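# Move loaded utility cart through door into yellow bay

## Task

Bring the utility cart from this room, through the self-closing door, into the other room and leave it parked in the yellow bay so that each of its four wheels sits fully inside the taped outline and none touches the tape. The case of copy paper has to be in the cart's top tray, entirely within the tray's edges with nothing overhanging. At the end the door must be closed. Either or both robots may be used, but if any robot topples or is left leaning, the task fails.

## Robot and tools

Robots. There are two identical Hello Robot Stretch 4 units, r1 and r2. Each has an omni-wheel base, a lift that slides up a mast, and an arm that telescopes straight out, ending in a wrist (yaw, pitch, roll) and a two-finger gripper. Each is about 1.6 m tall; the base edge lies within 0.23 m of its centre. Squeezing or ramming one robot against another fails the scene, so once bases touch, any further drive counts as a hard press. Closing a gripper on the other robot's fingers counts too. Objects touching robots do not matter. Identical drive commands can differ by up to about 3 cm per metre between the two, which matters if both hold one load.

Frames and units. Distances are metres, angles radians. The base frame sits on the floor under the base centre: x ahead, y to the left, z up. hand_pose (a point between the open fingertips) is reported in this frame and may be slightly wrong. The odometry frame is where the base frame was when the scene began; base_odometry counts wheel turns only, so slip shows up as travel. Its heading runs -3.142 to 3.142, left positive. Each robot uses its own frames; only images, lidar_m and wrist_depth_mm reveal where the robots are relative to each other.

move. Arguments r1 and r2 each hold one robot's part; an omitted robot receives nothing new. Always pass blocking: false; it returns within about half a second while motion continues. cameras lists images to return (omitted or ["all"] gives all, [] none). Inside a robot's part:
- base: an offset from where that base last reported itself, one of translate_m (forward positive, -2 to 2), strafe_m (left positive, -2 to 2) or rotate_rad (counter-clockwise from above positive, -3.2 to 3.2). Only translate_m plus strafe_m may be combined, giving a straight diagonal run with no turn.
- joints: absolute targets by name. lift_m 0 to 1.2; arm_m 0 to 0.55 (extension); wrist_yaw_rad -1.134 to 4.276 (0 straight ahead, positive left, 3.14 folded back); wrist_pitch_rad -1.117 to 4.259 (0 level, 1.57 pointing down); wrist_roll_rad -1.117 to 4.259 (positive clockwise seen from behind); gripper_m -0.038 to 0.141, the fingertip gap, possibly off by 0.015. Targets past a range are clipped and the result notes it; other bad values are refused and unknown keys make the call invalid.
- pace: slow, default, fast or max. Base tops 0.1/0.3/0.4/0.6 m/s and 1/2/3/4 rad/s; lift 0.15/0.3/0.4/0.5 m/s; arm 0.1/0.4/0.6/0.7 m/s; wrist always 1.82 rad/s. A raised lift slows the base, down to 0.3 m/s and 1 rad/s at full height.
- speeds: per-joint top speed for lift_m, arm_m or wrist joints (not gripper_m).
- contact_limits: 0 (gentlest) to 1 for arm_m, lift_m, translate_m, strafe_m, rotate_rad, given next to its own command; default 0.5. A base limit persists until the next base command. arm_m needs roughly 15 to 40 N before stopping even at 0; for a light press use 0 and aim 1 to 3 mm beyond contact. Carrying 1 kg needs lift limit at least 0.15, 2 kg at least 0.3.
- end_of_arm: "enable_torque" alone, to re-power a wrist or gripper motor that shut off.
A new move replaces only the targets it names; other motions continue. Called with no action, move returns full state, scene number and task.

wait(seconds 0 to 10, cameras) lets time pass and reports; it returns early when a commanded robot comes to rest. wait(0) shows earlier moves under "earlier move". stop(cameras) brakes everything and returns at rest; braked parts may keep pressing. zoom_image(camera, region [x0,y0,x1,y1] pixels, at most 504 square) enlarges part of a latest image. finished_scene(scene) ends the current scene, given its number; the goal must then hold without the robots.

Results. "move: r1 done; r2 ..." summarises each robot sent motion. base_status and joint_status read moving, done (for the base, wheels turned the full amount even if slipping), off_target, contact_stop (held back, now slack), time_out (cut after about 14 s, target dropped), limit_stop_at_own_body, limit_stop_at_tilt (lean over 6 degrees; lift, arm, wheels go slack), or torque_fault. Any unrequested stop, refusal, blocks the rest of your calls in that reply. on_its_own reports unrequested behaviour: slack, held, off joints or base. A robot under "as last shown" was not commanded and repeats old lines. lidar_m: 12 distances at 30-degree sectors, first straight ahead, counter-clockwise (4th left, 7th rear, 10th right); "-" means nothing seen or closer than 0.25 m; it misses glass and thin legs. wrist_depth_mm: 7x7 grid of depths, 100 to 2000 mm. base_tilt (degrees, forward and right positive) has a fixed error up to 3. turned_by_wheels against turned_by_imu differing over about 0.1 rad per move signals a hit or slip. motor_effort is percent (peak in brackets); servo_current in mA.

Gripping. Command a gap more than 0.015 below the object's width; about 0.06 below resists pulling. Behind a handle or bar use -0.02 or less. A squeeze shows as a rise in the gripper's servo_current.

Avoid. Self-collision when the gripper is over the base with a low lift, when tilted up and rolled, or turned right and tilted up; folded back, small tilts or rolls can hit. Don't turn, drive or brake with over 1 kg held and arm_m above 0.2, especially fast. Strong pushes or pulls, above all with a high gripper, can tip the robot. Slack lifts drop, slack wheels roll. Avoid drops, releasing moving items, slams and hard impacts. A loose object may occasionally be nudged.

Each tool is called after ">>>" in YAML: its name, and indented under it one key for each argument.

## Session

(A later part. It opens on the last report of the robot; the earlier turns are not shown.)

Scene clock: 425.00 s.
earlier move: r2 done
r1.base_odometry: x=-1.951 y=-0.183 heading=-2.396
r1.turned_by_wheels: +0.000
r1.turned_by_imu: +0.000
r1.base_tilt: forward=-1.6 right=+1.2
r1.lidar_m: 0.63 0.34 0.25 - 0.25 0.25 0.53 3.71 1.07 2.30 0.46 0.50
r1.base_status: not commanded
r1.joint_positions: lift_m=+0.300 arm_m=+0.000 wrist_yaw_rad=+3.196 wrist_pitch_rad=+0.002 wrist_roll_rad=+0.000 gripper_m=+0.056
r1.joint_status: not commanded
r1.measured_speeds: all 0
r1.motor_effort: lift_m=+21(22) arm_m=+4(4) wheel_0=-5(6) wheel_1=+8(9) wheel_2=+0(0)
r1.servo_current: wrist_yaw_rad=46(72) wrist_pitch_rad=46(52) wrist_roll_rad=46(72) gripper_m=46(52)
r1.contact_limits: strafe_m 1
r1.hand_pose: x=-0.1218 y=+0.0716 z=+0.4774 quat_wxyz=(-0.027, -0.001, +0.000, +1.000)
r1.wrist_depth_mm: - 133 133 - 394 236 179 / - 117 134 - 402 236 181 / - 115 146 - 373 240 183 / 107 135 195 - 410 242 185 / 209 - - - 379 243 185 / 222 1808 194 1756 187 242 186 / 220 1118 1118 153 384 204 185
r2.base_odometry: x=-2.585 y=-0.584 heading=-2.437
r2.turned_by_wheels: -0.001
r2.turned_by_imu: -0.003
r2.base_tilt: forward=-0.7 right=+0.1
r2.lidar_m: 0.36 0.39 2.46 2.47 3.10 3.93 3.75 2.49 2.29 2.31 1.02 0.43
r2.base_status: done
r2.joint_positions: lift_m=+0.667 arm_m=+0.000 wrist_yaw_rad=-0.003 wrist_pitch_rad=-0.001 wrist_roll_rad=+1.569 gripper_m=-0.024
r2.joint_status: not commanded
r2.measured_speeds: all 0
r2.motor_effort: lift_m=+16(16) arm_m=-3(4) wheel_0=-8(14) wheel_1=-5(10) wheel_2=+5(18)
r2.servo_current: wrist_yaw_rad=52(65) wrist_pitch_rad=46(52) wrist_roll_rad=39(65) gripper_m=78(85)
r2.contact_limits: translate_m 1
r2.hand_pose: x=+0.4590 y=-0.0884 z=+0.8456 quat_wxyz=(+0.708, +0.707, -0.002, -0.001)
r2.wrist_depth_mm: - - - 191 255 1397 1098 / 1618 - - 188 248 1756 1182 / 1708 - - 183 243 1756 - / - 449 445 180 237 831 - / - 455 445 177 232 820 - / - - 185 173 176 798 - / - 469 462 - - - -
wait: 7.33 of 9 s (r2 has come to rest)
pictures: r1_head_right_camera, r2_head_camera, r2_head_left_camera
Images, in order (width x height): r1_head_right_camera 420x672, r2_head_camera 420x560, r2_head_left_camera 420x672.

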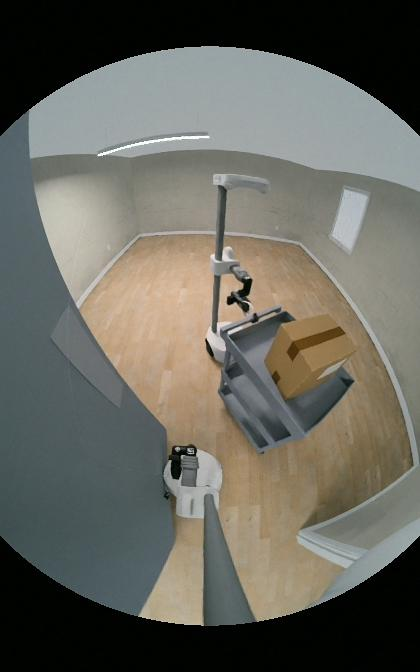

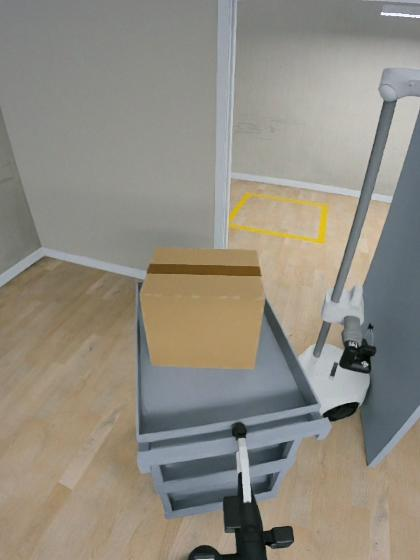

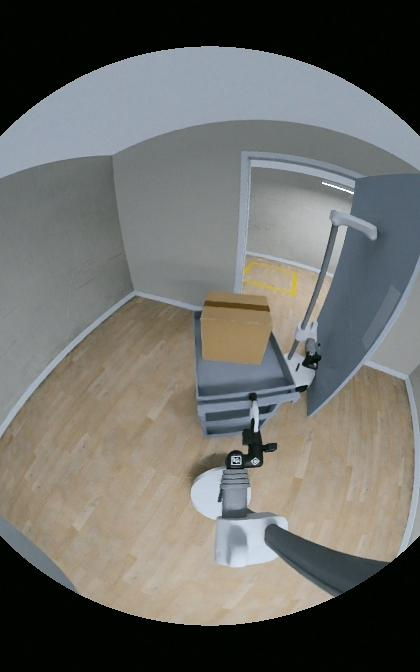

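>>> move:
  blocking: false
  r2: {"base":{"translate_m":0.06,"strafe_m":0.42},"contact_limits":{"translate_m":1.0},"pace":"slow"}
  cameras: []

>>> wait:
  seconds: 7
  cameras: []

>>> move:
  blocking: false
  r2: {"base":{"rotate_rad":-0.25},"contact_limits":{"rotate_rad":1.0},"pace":"slow"}
  cameras: []

>>> wait:
  seconds: 2
  cameras: ["r2_head_camera"]

>>> move:
  blocking: false
  r2: {"base":{"translate_m":0.05,"strafe_m":0.3},"contact_limits":{"translate_m":1.0},"pace":"slow"}
  cameras: []

>>> wait:
  seconds: 6
  cameras: []

>>> move:
  blocking: false
  r2: {"base":{"rotate_rad":-0.25},"contact_limits":{"rotate_rad":1.0},"pace":"slow"}
  cameras: []

>>> wait:
  seconds: 2
  cameras: ["r2_head_camera","r1_head_right_camera","r2_head_left_camera"]

Scene clock: 443.57 s.
move: r2 moving
r1: as last shown
r1.base_tilt: forward=-1.6 right=+1.3
r1.lidar_m: 0.67 0.34 0.25 - 0.25 0.25 0.52 3.70 1.06 2.27 0.46 0.49
r1.motor_effort: lift_m=+21(22) arm_m=+4(4) wheel_0=-5(6) wheel_1=+8(8) wheel_2=+0(0)
r1.servo_current: wrist_yaw_rad=52(59) wrist_pitch_rad=39(39) wrist_roll_rad=46(65) gripper_m=39(46)
r1.contact_limits: strafe_m 1
r1.wrist_depth_mm: - 133 133 - 394 236 179 / - 118 133 - 402 238 182 / - 115 146 - 373 239 184 / 107 134 196 - 413 242 185 / 208 - - - 379 242 185 / 222 1808 194 1756 187 244 186 / 220 1098 1118 153 384 206 185
r2.base_odometry: x=-2.578 y=-0.595 heading=-2.439
r2.turned_by_wheels: -0.001
r2.turned_by_imu: -0.001
r2.base_tilt: forward=-0.7 right=+0.1
r2.lidar_m: 0.38 0.39 2.44 2.46 3.09 3.91 3.79 2.51 2.30 2.30 1.04 0.44
r2.base_status: translate_m moving; strafe_m moving
r2.joint_positions: lift_m=+0.667 arm_m=+0.000 wrist_yaw_rad=-0.009 wrist_pitch_rad=-0.001 wrist_roll_rad=+1.569 gripper_m=-0.024
r2.joint_status: not commanded
r2.measured_speeds: translate_m=+0.008 strafe_m=+0.052 rotate_rad=+0.001 lift_m=+0.000 arm_m=+0.000 wrist_yaw_rad=-0.012 wrist_pitch_rad=+0.000 wrist_roll_rad=+0.000
r2.motor_effort: lift_m=+16(16) arm_m=-4(4) wheel_0=-18(18) wheel_1=+7(7) wheel_2=-9(10)
r2.servo_current: wrist_yaw_rad=59(59) wrist_pitch_rad=39(46) wrist_roll_rad=46(59) gripper_m=78(85)
r2.contact_limits: translate_m 1
r2.hand_pose: x=+0.4585 y=-0.0899 z=+0.8456 quat_wxyz=(+0.708, +0.707, -0.003, -0.003)
r2.wrist_depth_mm: 1576 - - 193 256 1397 1098 / 1661 - - 189 249 1808 1205 / 1708 - - 186 244 1808 - / - 449 442 181 238 831 - / - 452 449 177 234 809 - / - 459 185 173 175 798 - / - 462 459 - - - -

Scene clock: 448.53 s.
earlier move: r2 done
r1.base_odometry: x=-1.951 y=-0.183 heading=-2.396
r1.turned_by_wheels: +0.000
r1.turned_by_imu: +0.000
r1.base_tilt: forward=-1.5 right=+1.3
r1.lidar_m: 5.16 0.33 0.25 - 0.25 0.25 0.52 3.73 1.06 2.31 0.54 0.65
r1.base_status: not commanded
r1.joint_positions: lift_m=+0.300 arm_m=+0.000 wrist_yaw_rad=+3.196 wrist_pitch_rad=+0.002 wrist_roll_rad=+0.000 gripper_m=+0.056
r1.joint_status: not commanded
r1.measured_speeds: all 0
r1.motor_effort: lift_m=+21(22) arm_m=+4(4) wheel_0=-5(6) wheel_1=+8(9) wheel_2=+0(0)
r1.servo_current: wrist_yaw_rad=59(72) wrist_pitch_rad=46(52) wrist_roll_rad=33(65) gripper_m=46(52)
r1.contact_limits: strafe_m 1
r1.hand_pose: x=-0.1218 y=+0.0716 z=+0.4774 quat_wxyz=(-0.027, -0.001, +0.000, +1.000)
r1.wrist_depth_mm: - 133 134 - 394 235 179 / - 118 133 - 399 238 182 / - 115 145 - 375 239 183 / 107 135 195 - 407 241 185 / 208 - - - 382 243 186 / 223 1808 193 1756 187 244 185 / 220 1118 1118 153 384 205 186
r2.base_odometry: x=-2.359 y=-0.942 heading=-2.438
r2.turned_by_wheels: +0.001
r2.turned_by_imu: +0.000
r2.base_tilt: forward=-0.7 right=+0.1
r2.lidar_m: 0.43 2.23 2.06 2.11 2.59 3.80 3.86 2.95 2.69 2.75 1.28 0.37
r2.base_status: done
r2.joint_positions: lift_m=+0.667 arm_m=+0.000 wrist_yaw_rad=-0.010 wrist_pitch_rad=-0.001 wrist_roll_rad=+1.569 gripper_m=-0.024
r2.joint_status: not commanded
r2.measured_speeds: all 0
r2.motor_effort: lift_m=+16(16) arm_m=-4(4) wheel_0=-6(18) wheel_1=+4(8) wheel_2=-9(14)
r2.servo_current: wrist_yaw_rad=65(78) wrist_pitch_rad=33(46) wrist_roll_rad=39(59) gripper_m=78(91)
r2.contact_limits: translate_m 1
r2.hand_pose: x=+0.4584 y=-0.0903 z=+0.8456 quat_wxyz=(+0.708, +0.707, -0.004, -0.003)
r2.wrist_depth_mm: 1618 387 355 111 163 668 - / 1661 377 370 121 175 - - / - 424 413 129 189 778 - / - 477 466 139 203 - - / - - 549 152 223 1808 - / - - 184 170 177 1708 488 / - - - - - 1464 1281
wait: 4.97 of 7 s (r2 has come to rest)

Scene clock: 449.03 s.
move: r2 moving
r1: as last shown
r1.base_tilt: forward=-1.6 right=+1.3
r1.lidar_m: 5.16 0.34 0.25 - 0.25 0.25 0.52 3.68 1.05 2.30 0.52 0.63
r1.motor_effort: lift_m=+22(22) arm_m=+4(4) wheel_0=-5(6) wheel_1=+8(8) wheel_2=+0(0)
r1.servo_current: wrist_yaw_rad=39(59) wrist_pitch_rad=52(52) wrist_roll_rad=59(59) gripper_m=39(46)
r1.contact_limits: strafe_m 1
r1.wrist_depth_mm: - 134 133 - 392 235 180 / - 118 133 - 402 237 182 / - 115 146 - 373 238 183 / 107 134 195 - 413 240 185 / 208 - - - 382 242 185 / 222 1808 194 1756 188 243 186 / 221 1098 1118 153 382 206 185
r2.base_odometry: x=-2.359 y=-0.943 heading=-2.561
r2.turned_by_wheels: -0.123
r2.turned_by_imu: -0.119
r2.base_tilt: forward=-0.7 right=+0.0
r2.lidar_m: 0.45 0.50 2.05 2.05 2.41 3.79 3.80 3.10 2.69 2.71 1.35 0.39
r2.base_status: rotate_rad moving
r2.joint_positions: lift_m=+0.667 arm_m=+0.000 wrist_yaw_rad=+0.010 wrist_pitch_rad=-0.001 wrist_roll_rad=+1.569 gripper_m=-0.024
r2.joint_status: not commanded
r2.measured_speeds: translate_m=+0.001 strafe_m=+0.000 rotate_rad=-0.486 lift_m=+0.000 arm_m=+0.000 wrist_yaw_rad=+0.002 wrist_pitch_rad=+0.000 wrist_roll_rad=+0.000
r2.motor_effort: lift_m=+16(16) arm_m=-4(4) wheel_0=+15(16) wheel_1=+8(10) wheel_2=+12(12)
r2.servo_current: wrist_yaw_rad=52(72) wrist_pitch_rad=39(46) wrist_roll_rad=46(59) gripper_m=78(85)
r2.contact_limits: rotate_rad 1
r2.hand_pose: x=+0.4601 y=-0.0847 z=+0.8456 quat_wxyz=(+0.708, +0.707, +0.003, +0.004)
r2.wrist_depth_mm: 1661 - 466 121 172 - - / 1661 384 377 127 182 732 - / - 415 407 136 193 788 - / - 459 459 146 207 - - / - - 521 154 221 - - / - - 185 169 179 1808 521 / - - - - - 1464 459

Scene clock: 449.83 s.
earlier move: r2 done
r1.base_odometry: x=-1.951 y=-0.183 heading=-2.396
r1.turned_by_wheels: +0.000
r1.turned_by_imu: +0.000
r1.base_tilt: forward=-1.6 right=+1.3
r1.lidar_m: 5.16 0.32 0.25 - 0.25 0.25 0.53 3.72 1.06 2.31 0.52 0.61
r1.base_status: not commanded
r1.joint_positions: lift_m=+0.300 arm_m=+0.000 wrist_yaw_rad=+3.196 wrist_pitch_rad=+0.002 wrist_roll_rad=+0.000 gripper_m=+0.056
r1.joint_status: not commanded
r1.measured_speeds: all 0
r1.motor_effort: lift_m=+22(22) arm_m=+4(4) wheel_0=-5(6) wheel_1=+9(9) wheel_2=+0(0)
r1.servo_current: wrist_yaw_rad=46(65) wrist_pitch_rad=39(52) wrist_roll_rad=39(59) gripper_m=39(52)
r1.contact_limits: strafe_m 1
r1.hand_pose: x=-0.1218 y=+0.0716 z=+0.4774 quat_wxyz=(-0.027, -0.001, +0.000, +1.000)
r1.wrist_depth_mm: - 134 133 - 394 236 179 / - 118 133 - 399 236 182 / - 115 145 - 375 241 183 / 107 135 196 - 413 241 185 / 208 - - - 379 242 185 / 223 1808 194 1808 187 243 186 / 220 1118 1138 153 382 206 186
r2.base_odometry: x=-2.359 y=-0.943 heading=-2.686
r2.turned_by_wheels: -0.125
r2.turned_by_imu: -0.121
r2.base_tilt: forward=-0.7 right=+0.1
r2.lidar_m: 0.40 0.47 2.06 2.05 2.25 3.49 3.82 3.38 2.73 2.70 1.36 0.42
r2.base_status: done
r2.joint_positions: lift_m=+0.667 arm_m=+0.000 wrist_yaw_rad=+0.007 wrist_pitch_rad=-0.001 wrist_roll_rad=+1.569 gripper_m=-0.024
r2.joint_status: not commanded
r2.measured_speeds: all 0
r2.motor_effort: lift_m=+16(16) arm_m=-4(4) wheel_0=+10(16) wheel_1=+4(10) wheel_2=+12(14)
r2.servo_current: wrist_yaw_rad=46(72) wrist_pitch_rad=39(46) wrist_roll_rad=52(59) gripper_m=78(85)
r2.contact_limits: rotate_rad 1
r2.hand_pose: x=+0.4599 y=-0.0854 z=+0.8456 quat_wxyz=(+0.708, +0.707, +0.002, +0.003)
r2.wrist_depth_mm: 1618 - - 153 206 1756 - / - - - 210 211 778 - / - 433 421 160 216 798 - / - 449 442 164 222 820 - / - 477 469 168 229 - - / - 496 188 173 179 - - / - 152 - - - - 496
wait: 0.80 of 2 s (r2 has come to rest)
Images, in order (width x height): r2_head_camera 420x560.

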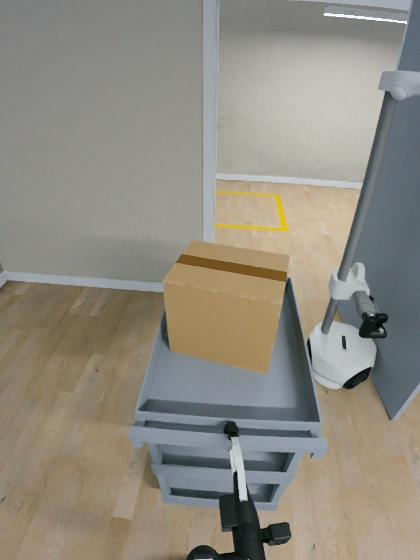

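Scene clock: 450.33 s.
move: r2 moving
r1: as last shown
r1.base_tilt: forward=-1.6 right=+1.2
r1.lidar_m: 5.16 0.34 0.25 - 0.25 0.25 0.52 3.71 1.04 2.29 0.51 0.62
r1.motor_effort: lift_m=+21(22) arm_m=+4(4) wheel_0=-5(6) wheel_1=+8(8) wheel_2=+0(0)
r1.servo_current: wrist_yaw_rad=39(52) wrist_pitch_rad=39(46) wrist_roll_rad=59(65) gripper_m=46(46)
r1.contact_limits: strafe_m 1
r1.wrist_depth_mm: - 134 133 - 394 235 180 / - 118 133 - 402 238 182 / - 115 145 - 373 239 183 / 107 135 195 - 410 240 185 / 208 - - - 379 242 185 / 224 1863 194 1756 187 244 185 / 221 1138 1118 153 384 205 186
r2.base_odometry: x=-2.355 y=-0.955 heading=-2.687
r2.turned_by_wheels: -0.001
r2.turned_by_imu: +0.000
r2.base_tilt: forward=-0.7 right=+0.1
r2.lidar_m: 0.42 0.43 2.05 2.05 2.24 3.48 3.83 3.38 2.73 2.71 1.34 0.41
r2.base_status: translate_m moving; strafe_m moving
r2.joint_positions: lift_m=+0.667 arm_m=+0.000 wrist_yaw_rad=+0.004 wrist_pitch_rad=-0.001 wrist_roll_rad=+1.569 gripper_m=-0.024
r2.joint_status: not commanded
r2.measured_speeds: translate_m=+0.008 strafe_m=+0.051 rotate_rad=-0.002 lift_m=+0.000 arm_m=+0.000 wrist_yaw_rad=-0.041 wrist_pitch_rad=+0.000 wrist_roll_rad=+0.000
r2.motor_effort: lift_m=+16(16) arm_m=-3(4) wheel_0=-7(11) wheel_1=+8(10) wheel_2=-5(9)
r2.servo_current: wrist_yaw_rad=52(65) wrist_pitch_rad=39(46) wrist_roll_rad=39(59) gripper_m=78(85)
r2.contact_limits: translate_m 1
r2.hand_pose: x=+0.4596 y=-0.0863 z=+0.8456 quat_wxyz=(+0.708, +0.707, +0.001, +0.002)
r2.wrist_depth_mm: 1661 - - 154 208 1756 1182 / - - - 212 213 788 - / 1756 430 421 161 219 798 - / - 449 445 166 224 820 - / - 473 469 169 229 - - / - 492 187 173 179 - - / - - - - - - 504

Scene clock: 454.10 s.
earlier move: r2 done
r1.base_odometry: x=-1.951 y=-0.183 heading=-2.396
r1.turned_by_wheels: +0.000
r1.turned_by_imu: +0.000
r1.base_tilt: forward=-1.6 right=+1.3
r1.lidar_m: 5.16 0.34 0.25 - 0.25 0.25 0.52 3.70 1.06 2.29 0.63 0.72
r1.base_status: not commanded
r1.joint_positions: lift_m=+0.300 arm_m=+0.000 wrist_yaw_rad=+3.196 wrist_pitch_rad=+0.002 wrist_roll_rad=+0.000 gripper_m=+0.056
r1.joint_status: not commanded
r1.measured_speeds: all 0
r1.motor_effort: lift_m=+21(22) arm_m=+4(4) wheel_0=-5(6) wheel_1=+8(9) wheel_2=+0(0)
r1.servo_current: wrist_yaw_rad=59(72) wrist_pitch_rad=33(52) wrist_roll_rad=46(72) gripper_m=46(52)
r1.contact_limits: strafe_m 1
r1.hand_pose: x=-0.1218 y=+0.0716 z=+0.4774 quat_wxyz=(-0.027, -0.001, +0.000, +1.000)
r1.wrist_depth_mm: - 133 133 - 394 236 180 / - 118 134 - 402 237 182 / - 115 146 - 375 239 183 / 107 135 196 - 413 242 185 / 208 - - - 379 243 185 / 224 1756 193 1708 187 243 185 / 220 1118 1118 153 387 205 185
r2.base_odometry: x=-2.272 y=-1.234 heading=-2.687
r2.turned_by_wheels: +0.000
r2.turned_by_imu: +0.000
r2.base_tilt: forward=-0.7 right=+0.1
r2.lidar_m: 0.45 2.19 1.77 1.75 1.91 2.91 3.81 3.76 3.03 3.00 1.47 0.37
r2.base_status: done
r2.joint_positions: lift_m=+0.667 arm_m=+0.000 wrist_yaw_rad=-0.010 wrist_pitch_rad=-0.001 wrist_roll_rad=+1.569 gripper_m=-0.024
r2.joint_status: not commanded
r2.measured_speeds: all 0
r2.motor_effort: lift_m=+16(16) arm_m=-3(4) wheel_0=-5(14) wheel_1=+4(10) wheel_2=-8(15)
r2.servo_current: wrist_yaw_rad=59(78) wrist_pitch_rad=39(46) wrist_roll_rad=59(59) gripper_m=85(85)
r2.contact_limits: translate_m 1
r2.hand_pose: x=+0.4584 y=-0.0903 z=+0.8456 quat_wxyz=(+0.708, +0.707, -0.004, -0.003)
r2.wrist_depth_mm: - 353 347 107 159 - - / - 375 368 117 172 - - / 1808 424 413 127 186 - - / - 484 469 138 203 - - / - - 530 150 222 1756 - / - - 181 170 177 1618 488 / - - - - - 1464 1281
wait: 3.77 of 6 s (r2 has come to rest)

Scene clock: 454.60 s.
move: r2 moving
r1: as last shown
r1.lidar_m: 5.17 0.33 0.25 - 0.25 0.25 0.52 3.72 1.06 2.28 0.63 0.73
r1.motor_effort: lift_m=+21(22) arm_m=+4(4) wheel_0=-5(6) wheel_1=+8(8) wheel_2=+0(0)
r1.servo_current: wrist_yaw_rad=59(59) wrist_pitch_rad=46(46) wrist_roll_rad=39(59) gripper_m=39(46)
r1.contact_limits: strafe_m 1
r1.wrist_depth_mm: - 133 133 - 392 235 180 / - 118 133 - 404 238 182 / - 115 146 - 375 240 183 / 107 135 195 - 410 241 185 / 209 - - - 382 242 185 / 221 1808 193 1808 187 243 186 / 220 1118 1138 153 384 206 186
r2.base_odometry: x=-2.272 y=-1.234 heading=-2.810
r2.turned_by_wheels: -0.124
r2.turned_by_imu: -0.119
r2.base_tilt: forward=-0.7 right=+0.1
r2.lidar_m: 0.42 0.48 1.80 1.73 1.85 2.55 3.91 4.01 3.10 2.99 1.58 0.37
r2.base_status: rotate_rad moving
r2.joint_positions: lift_m=+0.667 arm_m=+0.000 wrist_yaw_rad=+0.010 wrist_pitch_rad=-0.001 wrist_roll_rad=+1.569 gripper_m=-0.024
r2.joint_status: not commanded
r2.measured_speeds: translate_m=+0.000 strafe_m=+0.000 rotate_rad=-0.490 lift_m=+0.000 arm_m=+0.000 wrist_yaw_rad=+0.006 wrist_pitch_rad=+0.000 wrist_roll_rad=+0.000
r2.motor_effort: lift_m=+16(16) arm_m=-4(4) wheel_0=+16(16) wheel_1=+9(10) wheel_2=+11(11)
r2.servo_current: wrist_yaw_rad=65(72) wrist_pitch_rad=39(46) wrist_roll_rad=33(52) gripper_m=78(85)
r2.contact_limits: rotate_rad 1
r2.hand_pose: x=+0.4601 y=-0.0846 z=+0.8456 quat_wxyz=(+0.708, +0.707, +0.003, +0.004)
r2.wrist_depth_mm: - - 436 118 170 676 - / - 377 368 126 179 732 - / 1756 415 410 134 191 788 - / - 462 452 142 205 - - / - - 508 153 222 - - / - - 181 168 179 1661 504 / - - - - - 120 1229

Scene clock: 455.40 s.
earlier move: r2 done
r1.base_odometry: x=-1.951 y=-0.183 heading=-2.396
r1.turned_by_wheels: +0.000
r1.turned_by_imu: +0.000
r1.base_tilt: forward=-1.6 right=+1.2
r1.lidar_m: 5.14 0.32 0.25 - 0.25 0.25 0.55 3.71 1.07 2.32 0.58 0.68
r1.base_status: not commanded
r1.joint_positions: lift_m=+0.300 arm_m=+0.000 wrist_yaw_rad=+3.196 wrist_pitch_rad=+0.002 wrist_roll_rad=+0.000 gripper_m=+0.056
r1.joint_status: not commanded
r1.measured_speeds: all 0
r1.motor_effort: lift_m=+22(22) arm_m=+4(4) wheel_0=-6(6) wheel_1=+8(8) wheel_2=+0(0)
r1.servo_current: wrist_yaw_rad=46(59) wrist_pitch_rad=39(46) wrist_roll_rad=52(65) gripper_m=39(46)
r1.contact_limits: strafe_m 1
r1.hand_pose: x=-0.1218 y=+0.0716 z=+0.4774 quat_wxyz=(-0.027, -0.001, +0.000, +1.000)
r1.wrist_depth_mm: - 134 133 - 399 236 180 / - 118 133 - 404 237 181 / - 115 146 - 375 239 183 / 107 134 196 - 413 243 185 / 208 - - - 379 241 185 / 224 1756 193 1756 187 243 186 / 220 1118 1118 154 379 206 185
r2.base_odometry: x=-2.272 y=-1.234 heading=-2.935
r2.turned_by_wheels: -0.125
r2.turned_by_imu: -0.121
r2.base_tilt: forward=-0.7 right=+0.1
r2.lidar_m: 0.42 0.45 1.90 1.75 1.80 2.28 3.86 3.85 3.23 2.97 1.59 0.42
r2.base_status: done
r2.joint_positions: lift_m=+0.667 arm_m=+0.000 wrist_yaw_rad=+0.006 wrist_pitch_rad=-0.001 wrist_roll_rad=+1.569 gripper_m=-0.024
r2.joint_status: not commanded
r2.measured_speeds: all 0
r2.motor_effort: lift_m=+16(16) arm_m=-4(4) wheel_0=+8(16) wheel_1=+4(10) wheel_2=+10(13)
r2.servo_current: wrist_yaw_rad=52(72) wrist_pitch_rad=46(46) wrist_roll_rad=39(65) gripper_m=72(85)
r2.contact_limits: rotate_rad 1
r2.hand_pose: x=+0.4598 y=-0.0858 z=+0.8456 quat_wxyz=(+0.708, +0.707, +0.002, +0.002)
r2.wrist_depth_mm: - 1863 - 148 202 1255 - / - - - 154 208 732 - / - 424 415 156 214 798 - / - 462 445 163 220 820 - / - 477 473 168 228 - - / - 500 189 172 179 - - / - - - - - - 500
wait: 0.80 of 2 s (r2 has come to rest)
pictures: r1_head_right_camera, r2_head_camera, r2_head_left_camera
Images, in order (width x height): r1_head_right_camera 420x672, r2_head_camera 420x560, r2_head_left_camera 420x672.

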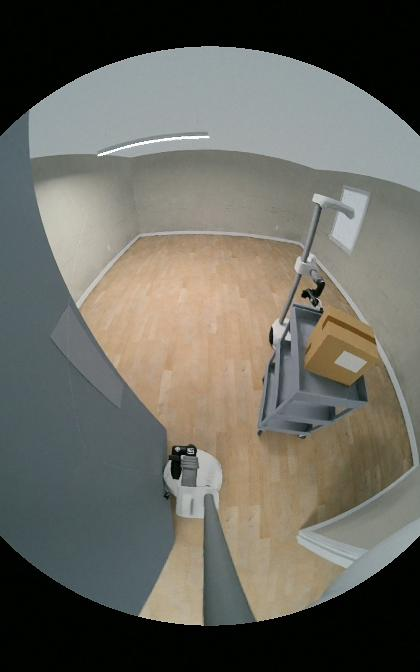

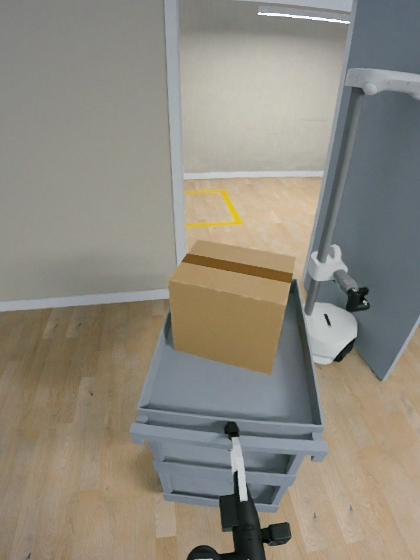

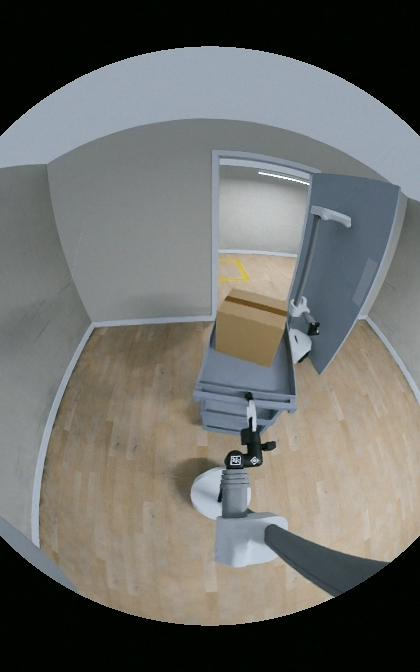

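>>> move:
  blocking: false
  r2: {"base":{"translate_m":0.35},"contact_limits":{"translate_m":1.0},"pace":"slow"}
  cameras: []

>>> wait:
  seconds: 6
  cameras: ["r2_head_camera"]

Scene clock: 462.03 s.
move: r2 moving
r1: as last shown
r1.lidar_m: 5.17 0.32 0.25 - 0.25 0.25 0.53 3.71 1.04 2.30 0.60 0.68
r1.motor_effort: lift_m=+21(22) arm_m=+4(4) wheel_0=-6(6) wheel_1=+8(8) wheel_2=+0(0)
r1.servo_current: wrist_yaw_rad=72(72) wrist_pitch_rad=52(52) wrist_roll_rad=65(65) gripper_m=52(52)
r1.contact_limits: strafe_m 1
r1.wrist_depth_mm: - 133 133 - 392 235 179 / - 118 133 - 402 238 181 / - 115 146 - 370 240 184 / 107 134 195 - 413 241 185 / 209 - - - 384 242 185 / 223 1863 194 1708 189 243 185 / 220 1160 1118 153 382 205 185
r2.base_odometry: x=-2.284 y=-1.236 heading=-2.935
r2.turned_by_wheels: +0.000
r2.turned_by_imu: +0.001
r2.base_tilt: forward=-0.7 right=+0.1
r2.lidar_m: 0.42 0.43 1.89 1.73 1.79 2.30 3.84 3.90 3.23 2.99 1.61 0.43
r2.base_status: translate_m moving
r2.joint_positions: lift_m=+0.667 arm_m=+0.000 wrist_yaw_rad=+0.003 wrist_pitch_rad=-0.001 wrist_roll_rad=+1.569 gripper_m=-0.024
r2.joint_status: not commanded
r2.measured_speeds: translate_m=+0.047 strafe_m=+0.000 rotate_rad=+0.001 lift_m=+0.000 arm_m=+0.000 wrist_yaw_rad=-0.011 wrist_pitch_rad=+0.000 wrist_roll_rad=+0.000
r2.motor_effort: lift_m=+16(16) arm_m=-4(4) wheel_0=+8(13) wheel_1=+8(8) wheel_2=-12(12)
r2.servo_current: wrist_yaw_rad=46(59) wrist_pitch_rad=46(46) wrist_roll_rad=52(52) gripper_m=78(85)
r2.contact_limits: translate_m 1
r2.hand_pose: x=+0.4596 y=-0.0866 z=+0.8456 quat_wxyz=(+0.708, +0.707, +0.001, +0.001)
r2.wrist_depth_mm: - 1336 1255 205 206 1229 - / - - - 211 212 798 - / - 427 418 159 217 809 - / - 459 449 165 223 820 - / - 480 473 168 229 - - / - 492 185 173 180 - - / - - - - - - 496

Scene clock: 466.33 s.
earlier move: r2 done
r1.base_odometry: x=-1.951 y=-0.183 heading=-2.396
r1.turned_by_wheels: +0.000
r1.turned_by_imu: +0.000
r1.base_tilt: forward=-1.6 right=+1.3
r1.lidar_m: 5.15 0.33 0.25 - 0.25 0.25 0.51 3.72 1.06 0.41 0.41 0.78
r1.base_status: not commanded
r1.joint_positions: lift_m=+0.300 arm_m=+0.000 wrist_yaw_rad=+3.196 wrist_pitch_rad=+0.002 wrist_roll_rad=+0.000 gripper_m=+0.056
r1.joint_status: not commanded
r1.measured_speeds: all 0
r1.motor_effort: lift_m=+22(22) arm_m=+4(4) wheel_0=-6(6) wheel_1=+8(9) wheel_2=+0(0)
r1.servo_current: wrist_yaw_rad=59(72) wrist_pitch_rad=33(52) wrist_roll_rad=52(72) gripper_m=33(52)
r1.contact_limits: strafe_m 1
r1.hand_pose: x=-0.1218 y=+0.0716 z=+0.4774 quat_wxyz=(-0.027, -0.001, +0.000, +1.000)
r1.wrist_depth_mm: - 133 133 - 392 236 180 / - 118 133 - 402 237 181 / - 115 146 - 373 239 183 / 107 134 195 - 410 241 185 / 208 - - - 379 243 185 / 222 1863 193 1756 187 243 186 / 221 1118 1118 153 384 205 186
r2.base_odometry: x=-2.615 y=-1.306 heading=-2.934
r2.turned_by_wheels: +0.001
r2.turned_by_imu: +0.003
r2.base_tilt: forward=-0.6 right=+0.1
r2.lidar_m: 0.42 0.46 1.89 1.77 1.83 2.35 - 4.22 3.18 2.94 1.34 0.39
r2.base_status: done
r2.joint_positions: lift_m=+0.667 arm_m=+0.000 wrist_yaw_rad=+0.003 wrist_pitch_rad=-0.001 wrist_roll_rad=+1.569 gripper_m=-0.024
r2.joint_status: not commanded
r2.measured_speeds: all 0
r2.motor_effort: lift_m=+16(16) arm_m=+4(4) wheel_0=+8(15) wheel_1=+6(9) wheel_2=-5(18)
r2.servo_current: wrist_yaw_rad=33(59) wrist_pitch_rad=39(52) wrist_roll_rad=52(59) gripper_m=78(91)
r2.contact_limits: translate_m 1
r2.hand_pose: x=+0.4595 y=-0.0866 z=+0.8456 quat_wxyz=(+0.708, +0.707, +0.001, +0.001)
r2.wrist_depth_mm: 1576 - - 145 198 1618 - / 1576 - 564 150 204 741 - / - 424 415 154 211 778 - / - 462 445 159 219 809 - / - 492 484 167 226 - - / - 508 187 172 179 - - / - - - - - - 492
wait: 4.30 of 6 s (r2 has come to rest)
Images, in order (width x height): r2_head_camera 420x560.

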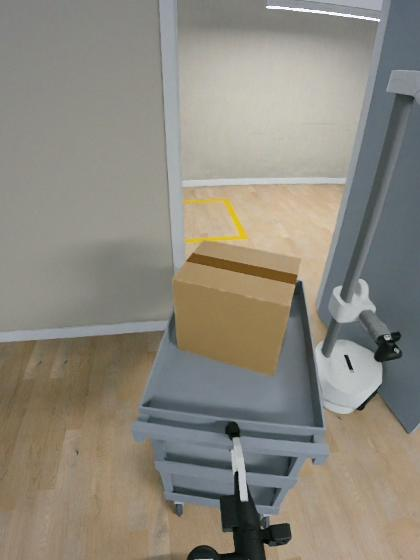

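>>> move:
  blocking: false
  r2: {"base":{"translate_m":0.35,"strafe_m":-0.01},"contact_limits":{"translate_m":1.0},"pace":"slow"}
  cameras: []

>>> wait:
  seconds: 6
  cameras: ["r2_head_camera","r1_head_right_camera"]

Scene clock: 472.00 s.
move: r2 moving
r1: as last shown
r1.lidar_m: 5.17 0.33 0.25 - 0.25 0.25 0.51 3.73 1.06 0.36 0.44 0.79
r1.motor_effort: lift_m=+21(22) arm_m=+3(4) wheel_0=-5(6) wheel_1=+8(8) wheel_2=+0(0)
r1.servo_current: wrist_yaw_rad=59(59) wrist_pitch_rad=39(46) wrist_roll_rad=52(59) gripper_m=39(46)
r1.contact_limits: strafe_m 1
r1.wrist_depth_mm: - 133 133 - 397 236 179 / - 118 133 - 399 237 182 / - 115 145 - 375 240 183 / 107 135 196 - 410 241 185 / 208 - - - 379 242 185 / 224 1808 193 1708 188 244 186 / 220 1118 1098 153 387 206 186
r2.base_odometry: x=-2.627 y=-1.308 heading=-2.934
r2.turned_by_wheels: +0.001
r2.turned_by_imu: +0.001
r2.base_tilt: forward=-0.7 right=+0.1
r2.lidar_m: 0.41 0.42 1.93 1.78 1.83 2.37 - 4.25 3.17 2.96 1.27 0.43
r2.base_status: translate_m moving; strafe_m moving
r2.joint_positions: lift_m=+0.667 arm_m=+0.000 wrist_yaw_rad=+0.003 wrist_pitch_rad=-0.001 wrist_roll_rad=+1.569 gripper_m=-0.024
r2.joint_status: not commanded
r2.measured_speeds: translate_m=+0.048 strafe_m=-0.001 rotate_rad=-0.003 lift_m=+0.000 arm_m=+0.000 wrist_yaw_rad=+0.000 wrist_pitch_rad=+0.000 wrist_roll_rad=+0.000
r2.motor_effort: lift_m=+16(16) arm_m=+4(4) wheel_0=+10(14) wheel_1=+8(8) wheel_2=-9(11)
r2.servo_current: wrist_yaw_rad=46(59) wrist_pitch_rad=39(46) wrist_roll_rad=46(59) gripper_m=85(85)
r2.contact_limits: translate_m 1
r2.hand_pose: x=+0.4595 y=-0.0866 z=+0.8456 quat_wxyz=(+0.708, +0.707, +0.001, +0.001)
r2.wrist_depth_mm: 1576 - - 196 198 1618 - / 1618 - 564 150 204 732 - / - 421 415 154 211 788 - / - 462 442 159 219 820 - / - 492 480 166 227 - - / - 504 185 172 179 - - / - - - - - - 496

Scene clock: 476.27 s.
earlier move: r2 done
r1.base_odometry: x=-1.951 y=-0.183 heading=-2.396
r1.turned_by_wheels: +0.000
r1.turned_by_imu: +0.000
r1.base_tilt: forward=-1.6 right=+1.2
r1.lidar_m: 5.14 0.33 0.25 - 0.25 0.25 0.52 3.71 0.44 0.42 0.51 0.98
r1.base_status: not commanded
r1.joint_positions: lift_m=+0.300 arm_m=+0.000 wrist_yaw_rad=+3.196 wrist_pitch_rad=+0.002 wrist_roll_rad=+0.000 gripper_m=+0.056
r1.joint_status: not commanded
r1.measured_speeds: all 0
r1.motor_effort: lift_m=+22(22) arm_m=+4(4) wheel_0=-6(6) wheel_1=+8(8) wheel_2=+0(0)
r1.servo_current: wrist_yaw_rad=59(72) wrist_pitch_rad=39(52) wrist_roll_rad=59(65) gripper_m=39(52)
r1.contact_limits: strafe_m 1
r1.hand_pose: x=-0.1218 y=+0.0716 z=+0.4774 quat_wxyz=(-0.027, -0.001, +0.000, +1.000)
r1.wrist_depth_mm: - 133 133 - 392 236 180 / - 118 133 - 402 238 181 / - 115 146 - 373 239 183 / 107 134 196 - 410 242 184 / 208 - - - 379 242 186 / 223 1863 194 1808 188 243 186 / 220 1118 1118 153 384 206 186
r2.base_odometry: x=-2.959 y=-1.369 heading=-2.934
r2.turned_by_wheels: +0.000
r2.turned_by_imu: +0.003
r2.base_tilt: forward=-0.7 right=+0.1
r2.lidar_m: 0.40 0.46 1.75 1.82 1.86 2.41 - 4.57 3.12 2.92 0.90 0.42
r2.base_status: done
r2.joint_positions: lift_m=+0.667 arm_m=+0.000 wrist_yaw_rad=+0.003 wrist_pitch_rad=-0.001 wrist_roll_rad=+1.569 gripper_m=-0.024
r2.joint_status: not commanded
r2.measured_speeds: all 0
r2.motor_effort: lift_m=+16(16) arm_m=+4(4) wheel_0=+9(16) wheel_1=+5(8) wheel_2=-4(11)
r2.servo_current: wrist_yaw_rad=59(59) wrist_pitch_rad=39(52) wrist_roll_rad=59(59) gripper_m=78(85)
r2.contact_limits: translate_m 1
r2.hand_pose: x=+0.4596 y=-0.0864 z=+0.8456 quat_wxyz=(+0.708, +0.707, +0.001, +0.002)
r2.wrist_depth_mm: - - - 144 196 1661 - / - - 549 149 204 741 - / - 424 413 153 211 798 - / - 462 445 160 219 820 - / - 488 480 167 227 - - / - 504 186 171 178 - - / - - - - - - 488
wait: 4.27 of 6 s (r2 has come to rest)
pictures: r1_head_right_camera, r2_head_camera
Images, in order (width x height): r1_head_right_camera 420x672, r2_head_camera 420x560.

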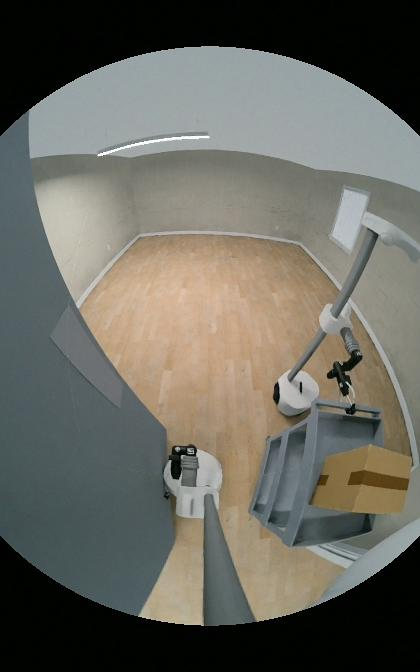

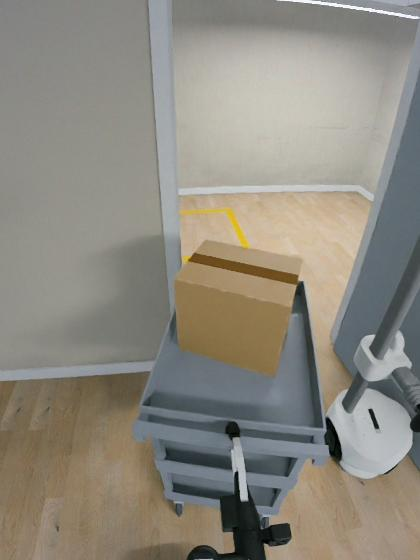

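>>> move:
  blocking: false
  r2: {"base":{"translate_m":0.35,"strafe_m":-0.07},"contact_limits":{"translate_m":0.8},"pace":"slow"}
  cameras: []

>>> wait:
  seconds: 6
  cameras: ["r2_head_camera","r1_head_right_camera","r2_head_left_camera"]

Scene clock: 485.40 s.
move: r2 moving
r1: as last shown
r1.base_tilt: forward=-1.6 right=+1.3
r1.lidar_m: 5.16 0.34 0.25 - 0.25 0.25 0.52 3.72 0.43 0.42 0.51 0.99
r1.motor_effort: lift_m=+22(22) arm_m=+3(4) wheel_0=-5(6) wheel_1=+8(8) wheel_2=+0(0)
r1.servo_current: wrist_yaw_rad=39(65) wrist_pitch_rad=39(46) wrist_roll_rad=39(59) gripper_m=39(46)
r1.contact_limits: strafe_m 1
r1.wrist_depth_mm: - 133 133 - 397 236 179 / - 118 133 - 399 236 182 / - 115 146 - 375 240 183 / 107 135 195 - 410 241 184 / 208 - - - 384 243 185 / 222 1808 193 1756 188 244 186 / 221 1118 1138 153 382 205 186
r2.base_odometry: x=-2.971 y=-1.369 heading=-2.933
r2.turned_by_wheels: +0.001
r2.turned_by_imu: +0.002
r2.base_tilt: forward=-0.7 right=+0.1
r2.lidar_m: 0.41 0.47 1.73 1.81 1.85 2.43 - 4.58 3.11 2.92 0.89 0.40
r2.base_status: translate_m moving; strafe_m moving
r2.joint_positions: lift_m=+0.667 arm_m=+0.000 wrist_yaw_rad=+0.003 wrist_pitch_rad=-0.001 wrist_roll_rad=+1.569 gripper_m=-0.024
r2.joint_status: not commanded
r2.measured_speeds: translate_m=+0.048 strafe_m=-0.011 rotate_rad=+0.000 lift_m=+0.000 arm_m=+0.000 wrist_yaw_rad=+0.000 wrist_pitch_rad=+0.000 wrist_roll_rad=+0.000
r2.motor_effort: lift_m=+16(16) arm_m=+4(4) wheel_0=+15(16) wheel_1=+8(8) wheel_2=-9(11)
r2.servo_current: wrist_yaw_rad=52(52) wrist_pitch_rad=46(46) wrist_roll_rad=52(59) gripper_m=78(85)
r2.contact_limits: translate_m 0.8
r2.hand_pose: x=+0.4596 y=-0.0864 z=+0.8456 quat_wxyz=(+0.708, +0.707, +0.001, +0.002)
r2.wrist_depth_mm: - - - 143 196 1618 - / - - 544 148 204 741 - / - 424 413 153 211 788 - / - 462 442 160 217 831 - / - 496 480 166 226 - - / - 508 185 172 179 - - / - - - - - - 488

Scene clock: 489.73 s.
earlier move: r2 done
r1.base_odometry: x=-1.951 y=-0.183 heading=-2.396
r1.turned_by_wheels: +0.000
r1.turned_by_imu: +0.000
r1.base_tilt: forward=-1.6 right=+1.2
r1.lidar_m: 5.16 0.32 0.25 - 0.25 0.25 0.52 0.56 0.43 0.43 0.62 3.76
r1.base_status: not commanded
r1.joint_positions: lift_m=+0.300 arm_m=+0.000 wrist_yaw_rad=+3.196 wrist_pitch_rad=+0.002 wrist_roll_rad=+0.000 gripper_m=+0.056
r1.joint_status: not commanded
r1.measured_speeds: all 0
r1.motor_effort: lift_m=+22(22) arm_m=+4(4) wheel_0=-6(6) wheel_1=+8(8) wheel_2=+0(0)
r1.servo_current: wrist_yaw_rad=39(78) wrist_pitch_rad=46(52) wrist_roll_rad=52(65) gripper_m=39(52)
r1.contact_limits: strafe_m 1
r1.hand_pose: x=-0.1218 y=+0.0716 z=+0.4774 quat_wxyz=(-0.027, -0.001, +0.000, +1.000)
r1.wrist_depth_mm: - 134 133 - 394 235 180 / - 118 133 - 402 237 182 / - 115 146 - 377 239 183 / 107 135 196 - 413 241 185 / 208 - - - 382 243 185 / 223 1618 193 1708 187 243 185 / 213 723 1118 153 384 206 186
r2.base_odometry: x=-3.315 y=-1.373 heading=-2.933
r2.turned_by_wheels: +0.000
r2.turned_by_imu: +0.003
r2.base_tilt: forward=-0.7 right=+0.0
r2.lidar_m: 0.41 0.43 1.29 1.91 1.98 2.55 - 4.44 3.00 0.78 0.64 0.43
r2.base_status: done
r2.joint_positions: lift_m=+0.667 arm_m=+0.000 wrist_yaw_rad=+0.004 wrist_pitch_rad=-0.001 wrist_roll_rad=+1.569 gripper_m=-0.024
r2.joint_status: not commanded
r2.measured_speeds: all 0
r2.motor_effort: lift_m=+16(16) arm_m=+4(4) wheel_0=+9(16) wheel_1=+5(9) wheel_2=-3(11)
r2.servo_current: wrist_yaw_rad=52(59) wrist_pitch_rad=39(46) wrist_roll_rad=46(59) gripper_m=78(85)
r2.contact_limits: translate_m 0.8
r2.hand_pose: x=+0.4596 y=-0.0862 z=+0.8456 quat_wxyz=(+0.708, +0.707, +0.001, +0.002)
r2.wrist_depth_mm: - - - 207 208 1756 1182 / - - - 211 213 788 - / - 430 421 160 217 788 - / - 452 442 165 223 820 - / - - 469 169 229 831 - / - 504 187 172 179 - - / - - - - - - 504
wait: 4.33 of 6 s (r2 has come to rest)
pictures: r1_head_right_camera, r2_head_camera, r2_head_left_camera
Images, in order (width x height): r1_head_right_camera 420x672, r2_head_camera 420x560, r2_head_left_camera 420x672.

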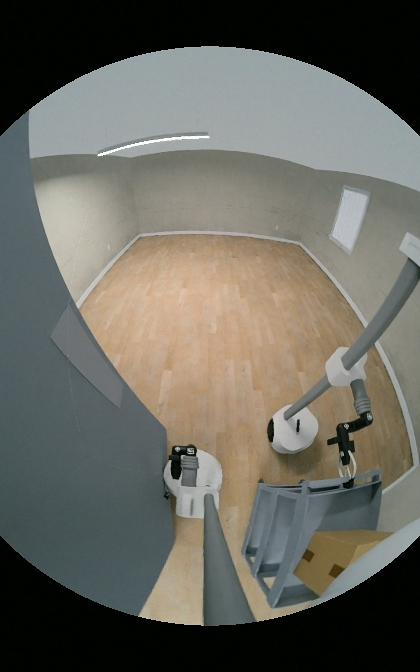

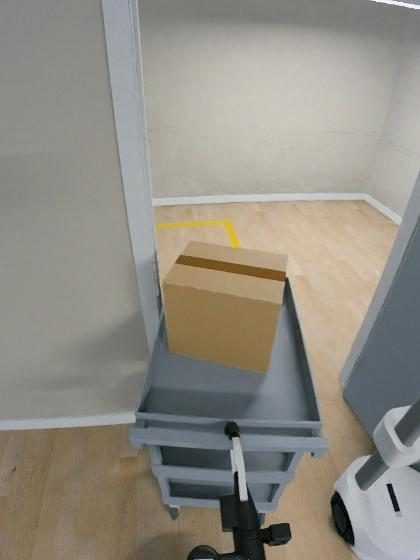

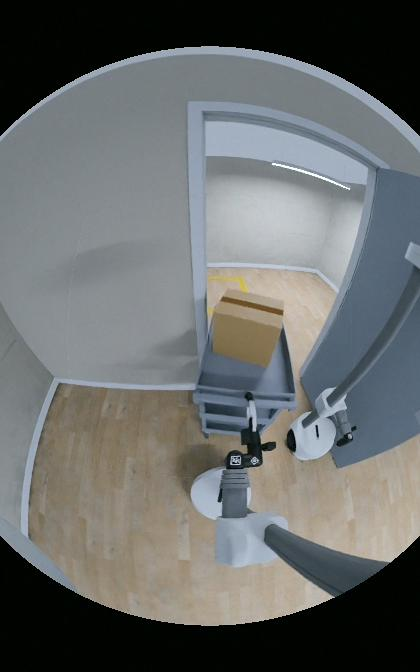

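>>> move:
  blocking: false
  r2: {"base":{"translate_m":0.35,"strafe_m":-0.05},"contact_limits":{"translate_m":0.8},"pace":"slow"}
  cameras: []

>>> wait:
  seconds: 6
  cameras: ["r2_head_camera","r1_head_right_camera","r2_head_left_camera"]

Scene clock: 496.47 s.
move: r2 moving
r1: as last shown
r1.base_tilt: forward=-1.6 right=+1.3
r1.lidar_m: 5.17 0.30 0.25 - 0.25 0.26 0.52 0.57 0.44 0.42 0.63 3.76
r1.motor_effort: lift_m=+21(22) arm_m=+4(4) wheel_0=-6(6) wheel_1=+8(8) wheel_2=+0(0)
r1.servo_current: wrist_yaw_rad=52(65) wrist_pitch_rad=39(52) wrist_roll_rad=52(59) gripper_m=46(46)
r1.contact_limits: strafe_m 1
r1.wrist_depth_mm: - 134 133 - 397 236 180 / - 118 133 - 402 236 181 / - 115 146 - 373 241 184 / 107 135 196 - 410 241 185 / 208 - - - 382 243 186 / 223 1756 193 1808 188 243 186 / 213 163 1118 153 382 206 186
r2.base_odometry: x=-3.328 y=-1.374 heading=-2.932
r2.turned_by_wheels: +0.001
r2.turned_by_imu: +0.001
r2.base_tilt: forward=-0.7 right=+0.0
r2.lidar_m: 0.42 0.45 1.27 1.91 1.97 2.56 - 4.38 3.02 0.76 0.63 0.41
r2.base_status: translate_m moving; strafe_m moving
r2.joint_positions: lift_m=+0.667 arm_m=+0.000 wrist_yaw_rad=+0.004 wrist_pitch_rad=-0.001 wrist_roll_rad=+1.569 gripper_m=-0.024
r2.joint_status: not commanded
r2.measured_speeds: translate_m=+0.049 strafe_m=-0.007 rotate_rad=+0.001 lift_m=+0.000 arm_m=+0.000 wrist_yaw_rad=+0.000 wrist_pitch_rad=+0.000 wrist_roll_rad=+0.000
r2.motor_effort: lift_m=+16(16) arm_m=+4(4) wheel_0=+12(17) wheel_1=+6(6) wheel_2=-10(10)
r2.servo_current: wrist_yaw_rad=46(65) wrist_pitch_rad=39(46) wrist_roll_rad=46(52) gripper_m=78(85)
r2.contact_limits: translate_m 0.8
r2.hand_pose: x=+0.4596 y=-0.0862 z=+0.8456 quat_wxyz=(+0.708, +0.707, +0.001, +0.002)
r2.wrist_depth_mm: - - - 208 208 1756 1160 / - - - 213 213 788 - / - 427 421 160 218 809 - / - 452 442 165 223 820 - / - - 466 169 228 831 - / - - 185 172 179 - - / - - - - - - 504

Scene clock: 500.77 s.
earlier move: r2 done
r1.base_odometry: x=-1.951 y=-0.183 heading=-2.396
r1.turned_by_wheels: +0.000
r1.turned_by_imu: +0.000
r1.base_tilt: forward=-1.6 right=+1.3
r1.lidar_m: 5.16 0.33 0.25 - 0.25 0.25 0.53 0.53 0.51 0.49 0.57 3.77
r1.base_status: not commanded
r1.joint_positions: lift_m=+0.300 arm_m=+0.000 wrist_yaw_rad=+3.196 wrist_pitch_rad=+0.002 wrist_roll_rad=+0.000 gripper_m=+0.056
r1.joint_status: not commanded
r1.measured_speeds: all 0
r1.motor_effort: lift_m=+21(22) arm_m=+4(4) wheel_0=-5(6) wheel_1=+8(9) wheel_2=+0(0)
r1.servo_current: wrist_yaw_rad=46(72) wrist_pitch_rad=39(52) wrist_roll_rad=46(72) gripper_m=39(52)
r1.contact_limits: strafe_m 1
r1.hand_pose: x=-0.1218 y=+0.0716 z=+0.4774 quat_wxyz=(-0.027, -0.001, +0.000, +1.000)
r1.wrist_depth_mm: - 134 133 - 392 236 180 / - 118 133 - 399 239 182 / - 115 146 - 370 240 183 / 107 135 196 - 413 242 184 / 208 - - - 379 243 185 / 215 - 193 1708 187 243 185 / 214 152 1118 153 384 206 186
r2.base_odometry: x=-3.668 y=-1.396 heading=-2.933
r2.turned_by_wheels: -0.001
r2.turned_by_imu: +0.001
r2.base_tilt: forward=-0.7 right=+0.1
r2.lidar_m: 0.40 0.44 0.84 1.88 2.03 2.66 - 4.26 1.02 0.50 0.55 0.44
r2.base_status: done
r2.joint_positions: lift_m=+0.667 arm_m=+0.000 wrist_yaw_rad=+0.004 wrist_pitch_rad=-0.001 wrist_roll_rad=+1.569 gripper_m=-0.024
r2.joint_status: not commanded
r2.measured_speeds: all 0
r2.motor_effort: lift_m=+16(16) arm_m=+4(4) wheel_0=+5(17) wheel_1=+4(8) wheel_2=-8(12)
r2.servo_current: wrist_yaw_rad=52(65) wrist_pitch_rad=39(46) wrist_roll_rad=46(65) gripper_m=78(85)
r2.contact_limits: translate_m 0.8
r2.hand_pose: x=+0.4596 y=-0.0862 z=+0.8456 quat_wxyz=(+0.708, +0.707, +0.001, +0.002)
r2.wrist_depth_mm: - - - 219 218 1756 1160 / - - - 165 221 1537 - / - - 430 166 224 809 - / - 449 442 226 226 820 - / - - 462 171 229 831 - / - - 185 172 175 - - / - - 504 - - 539 -
wait: 4.30 of 6 s (r2 has come to rest)
pictures: r1_head_right_camera, r2_head_camera, r2_head_left_camera
Images, in order (width x height): r1_head_right_camera 420x672, r2_head_camera 420x560, r2_head_left_camera 420x672.

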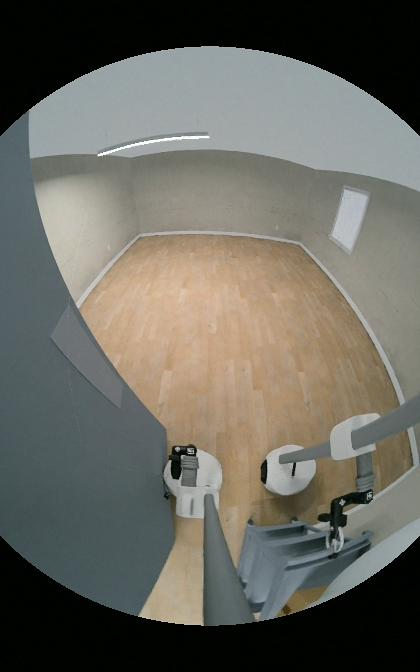

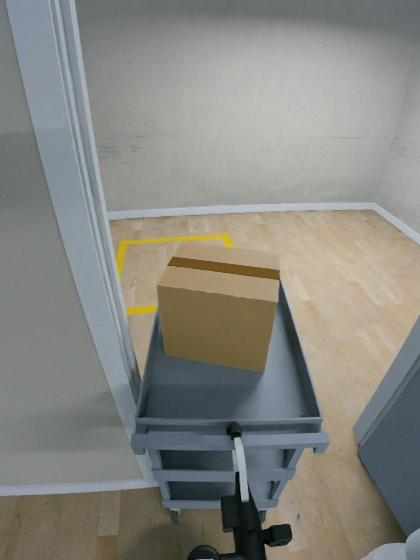

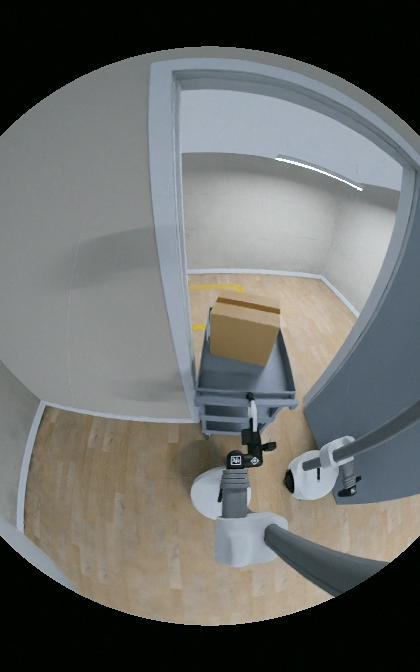

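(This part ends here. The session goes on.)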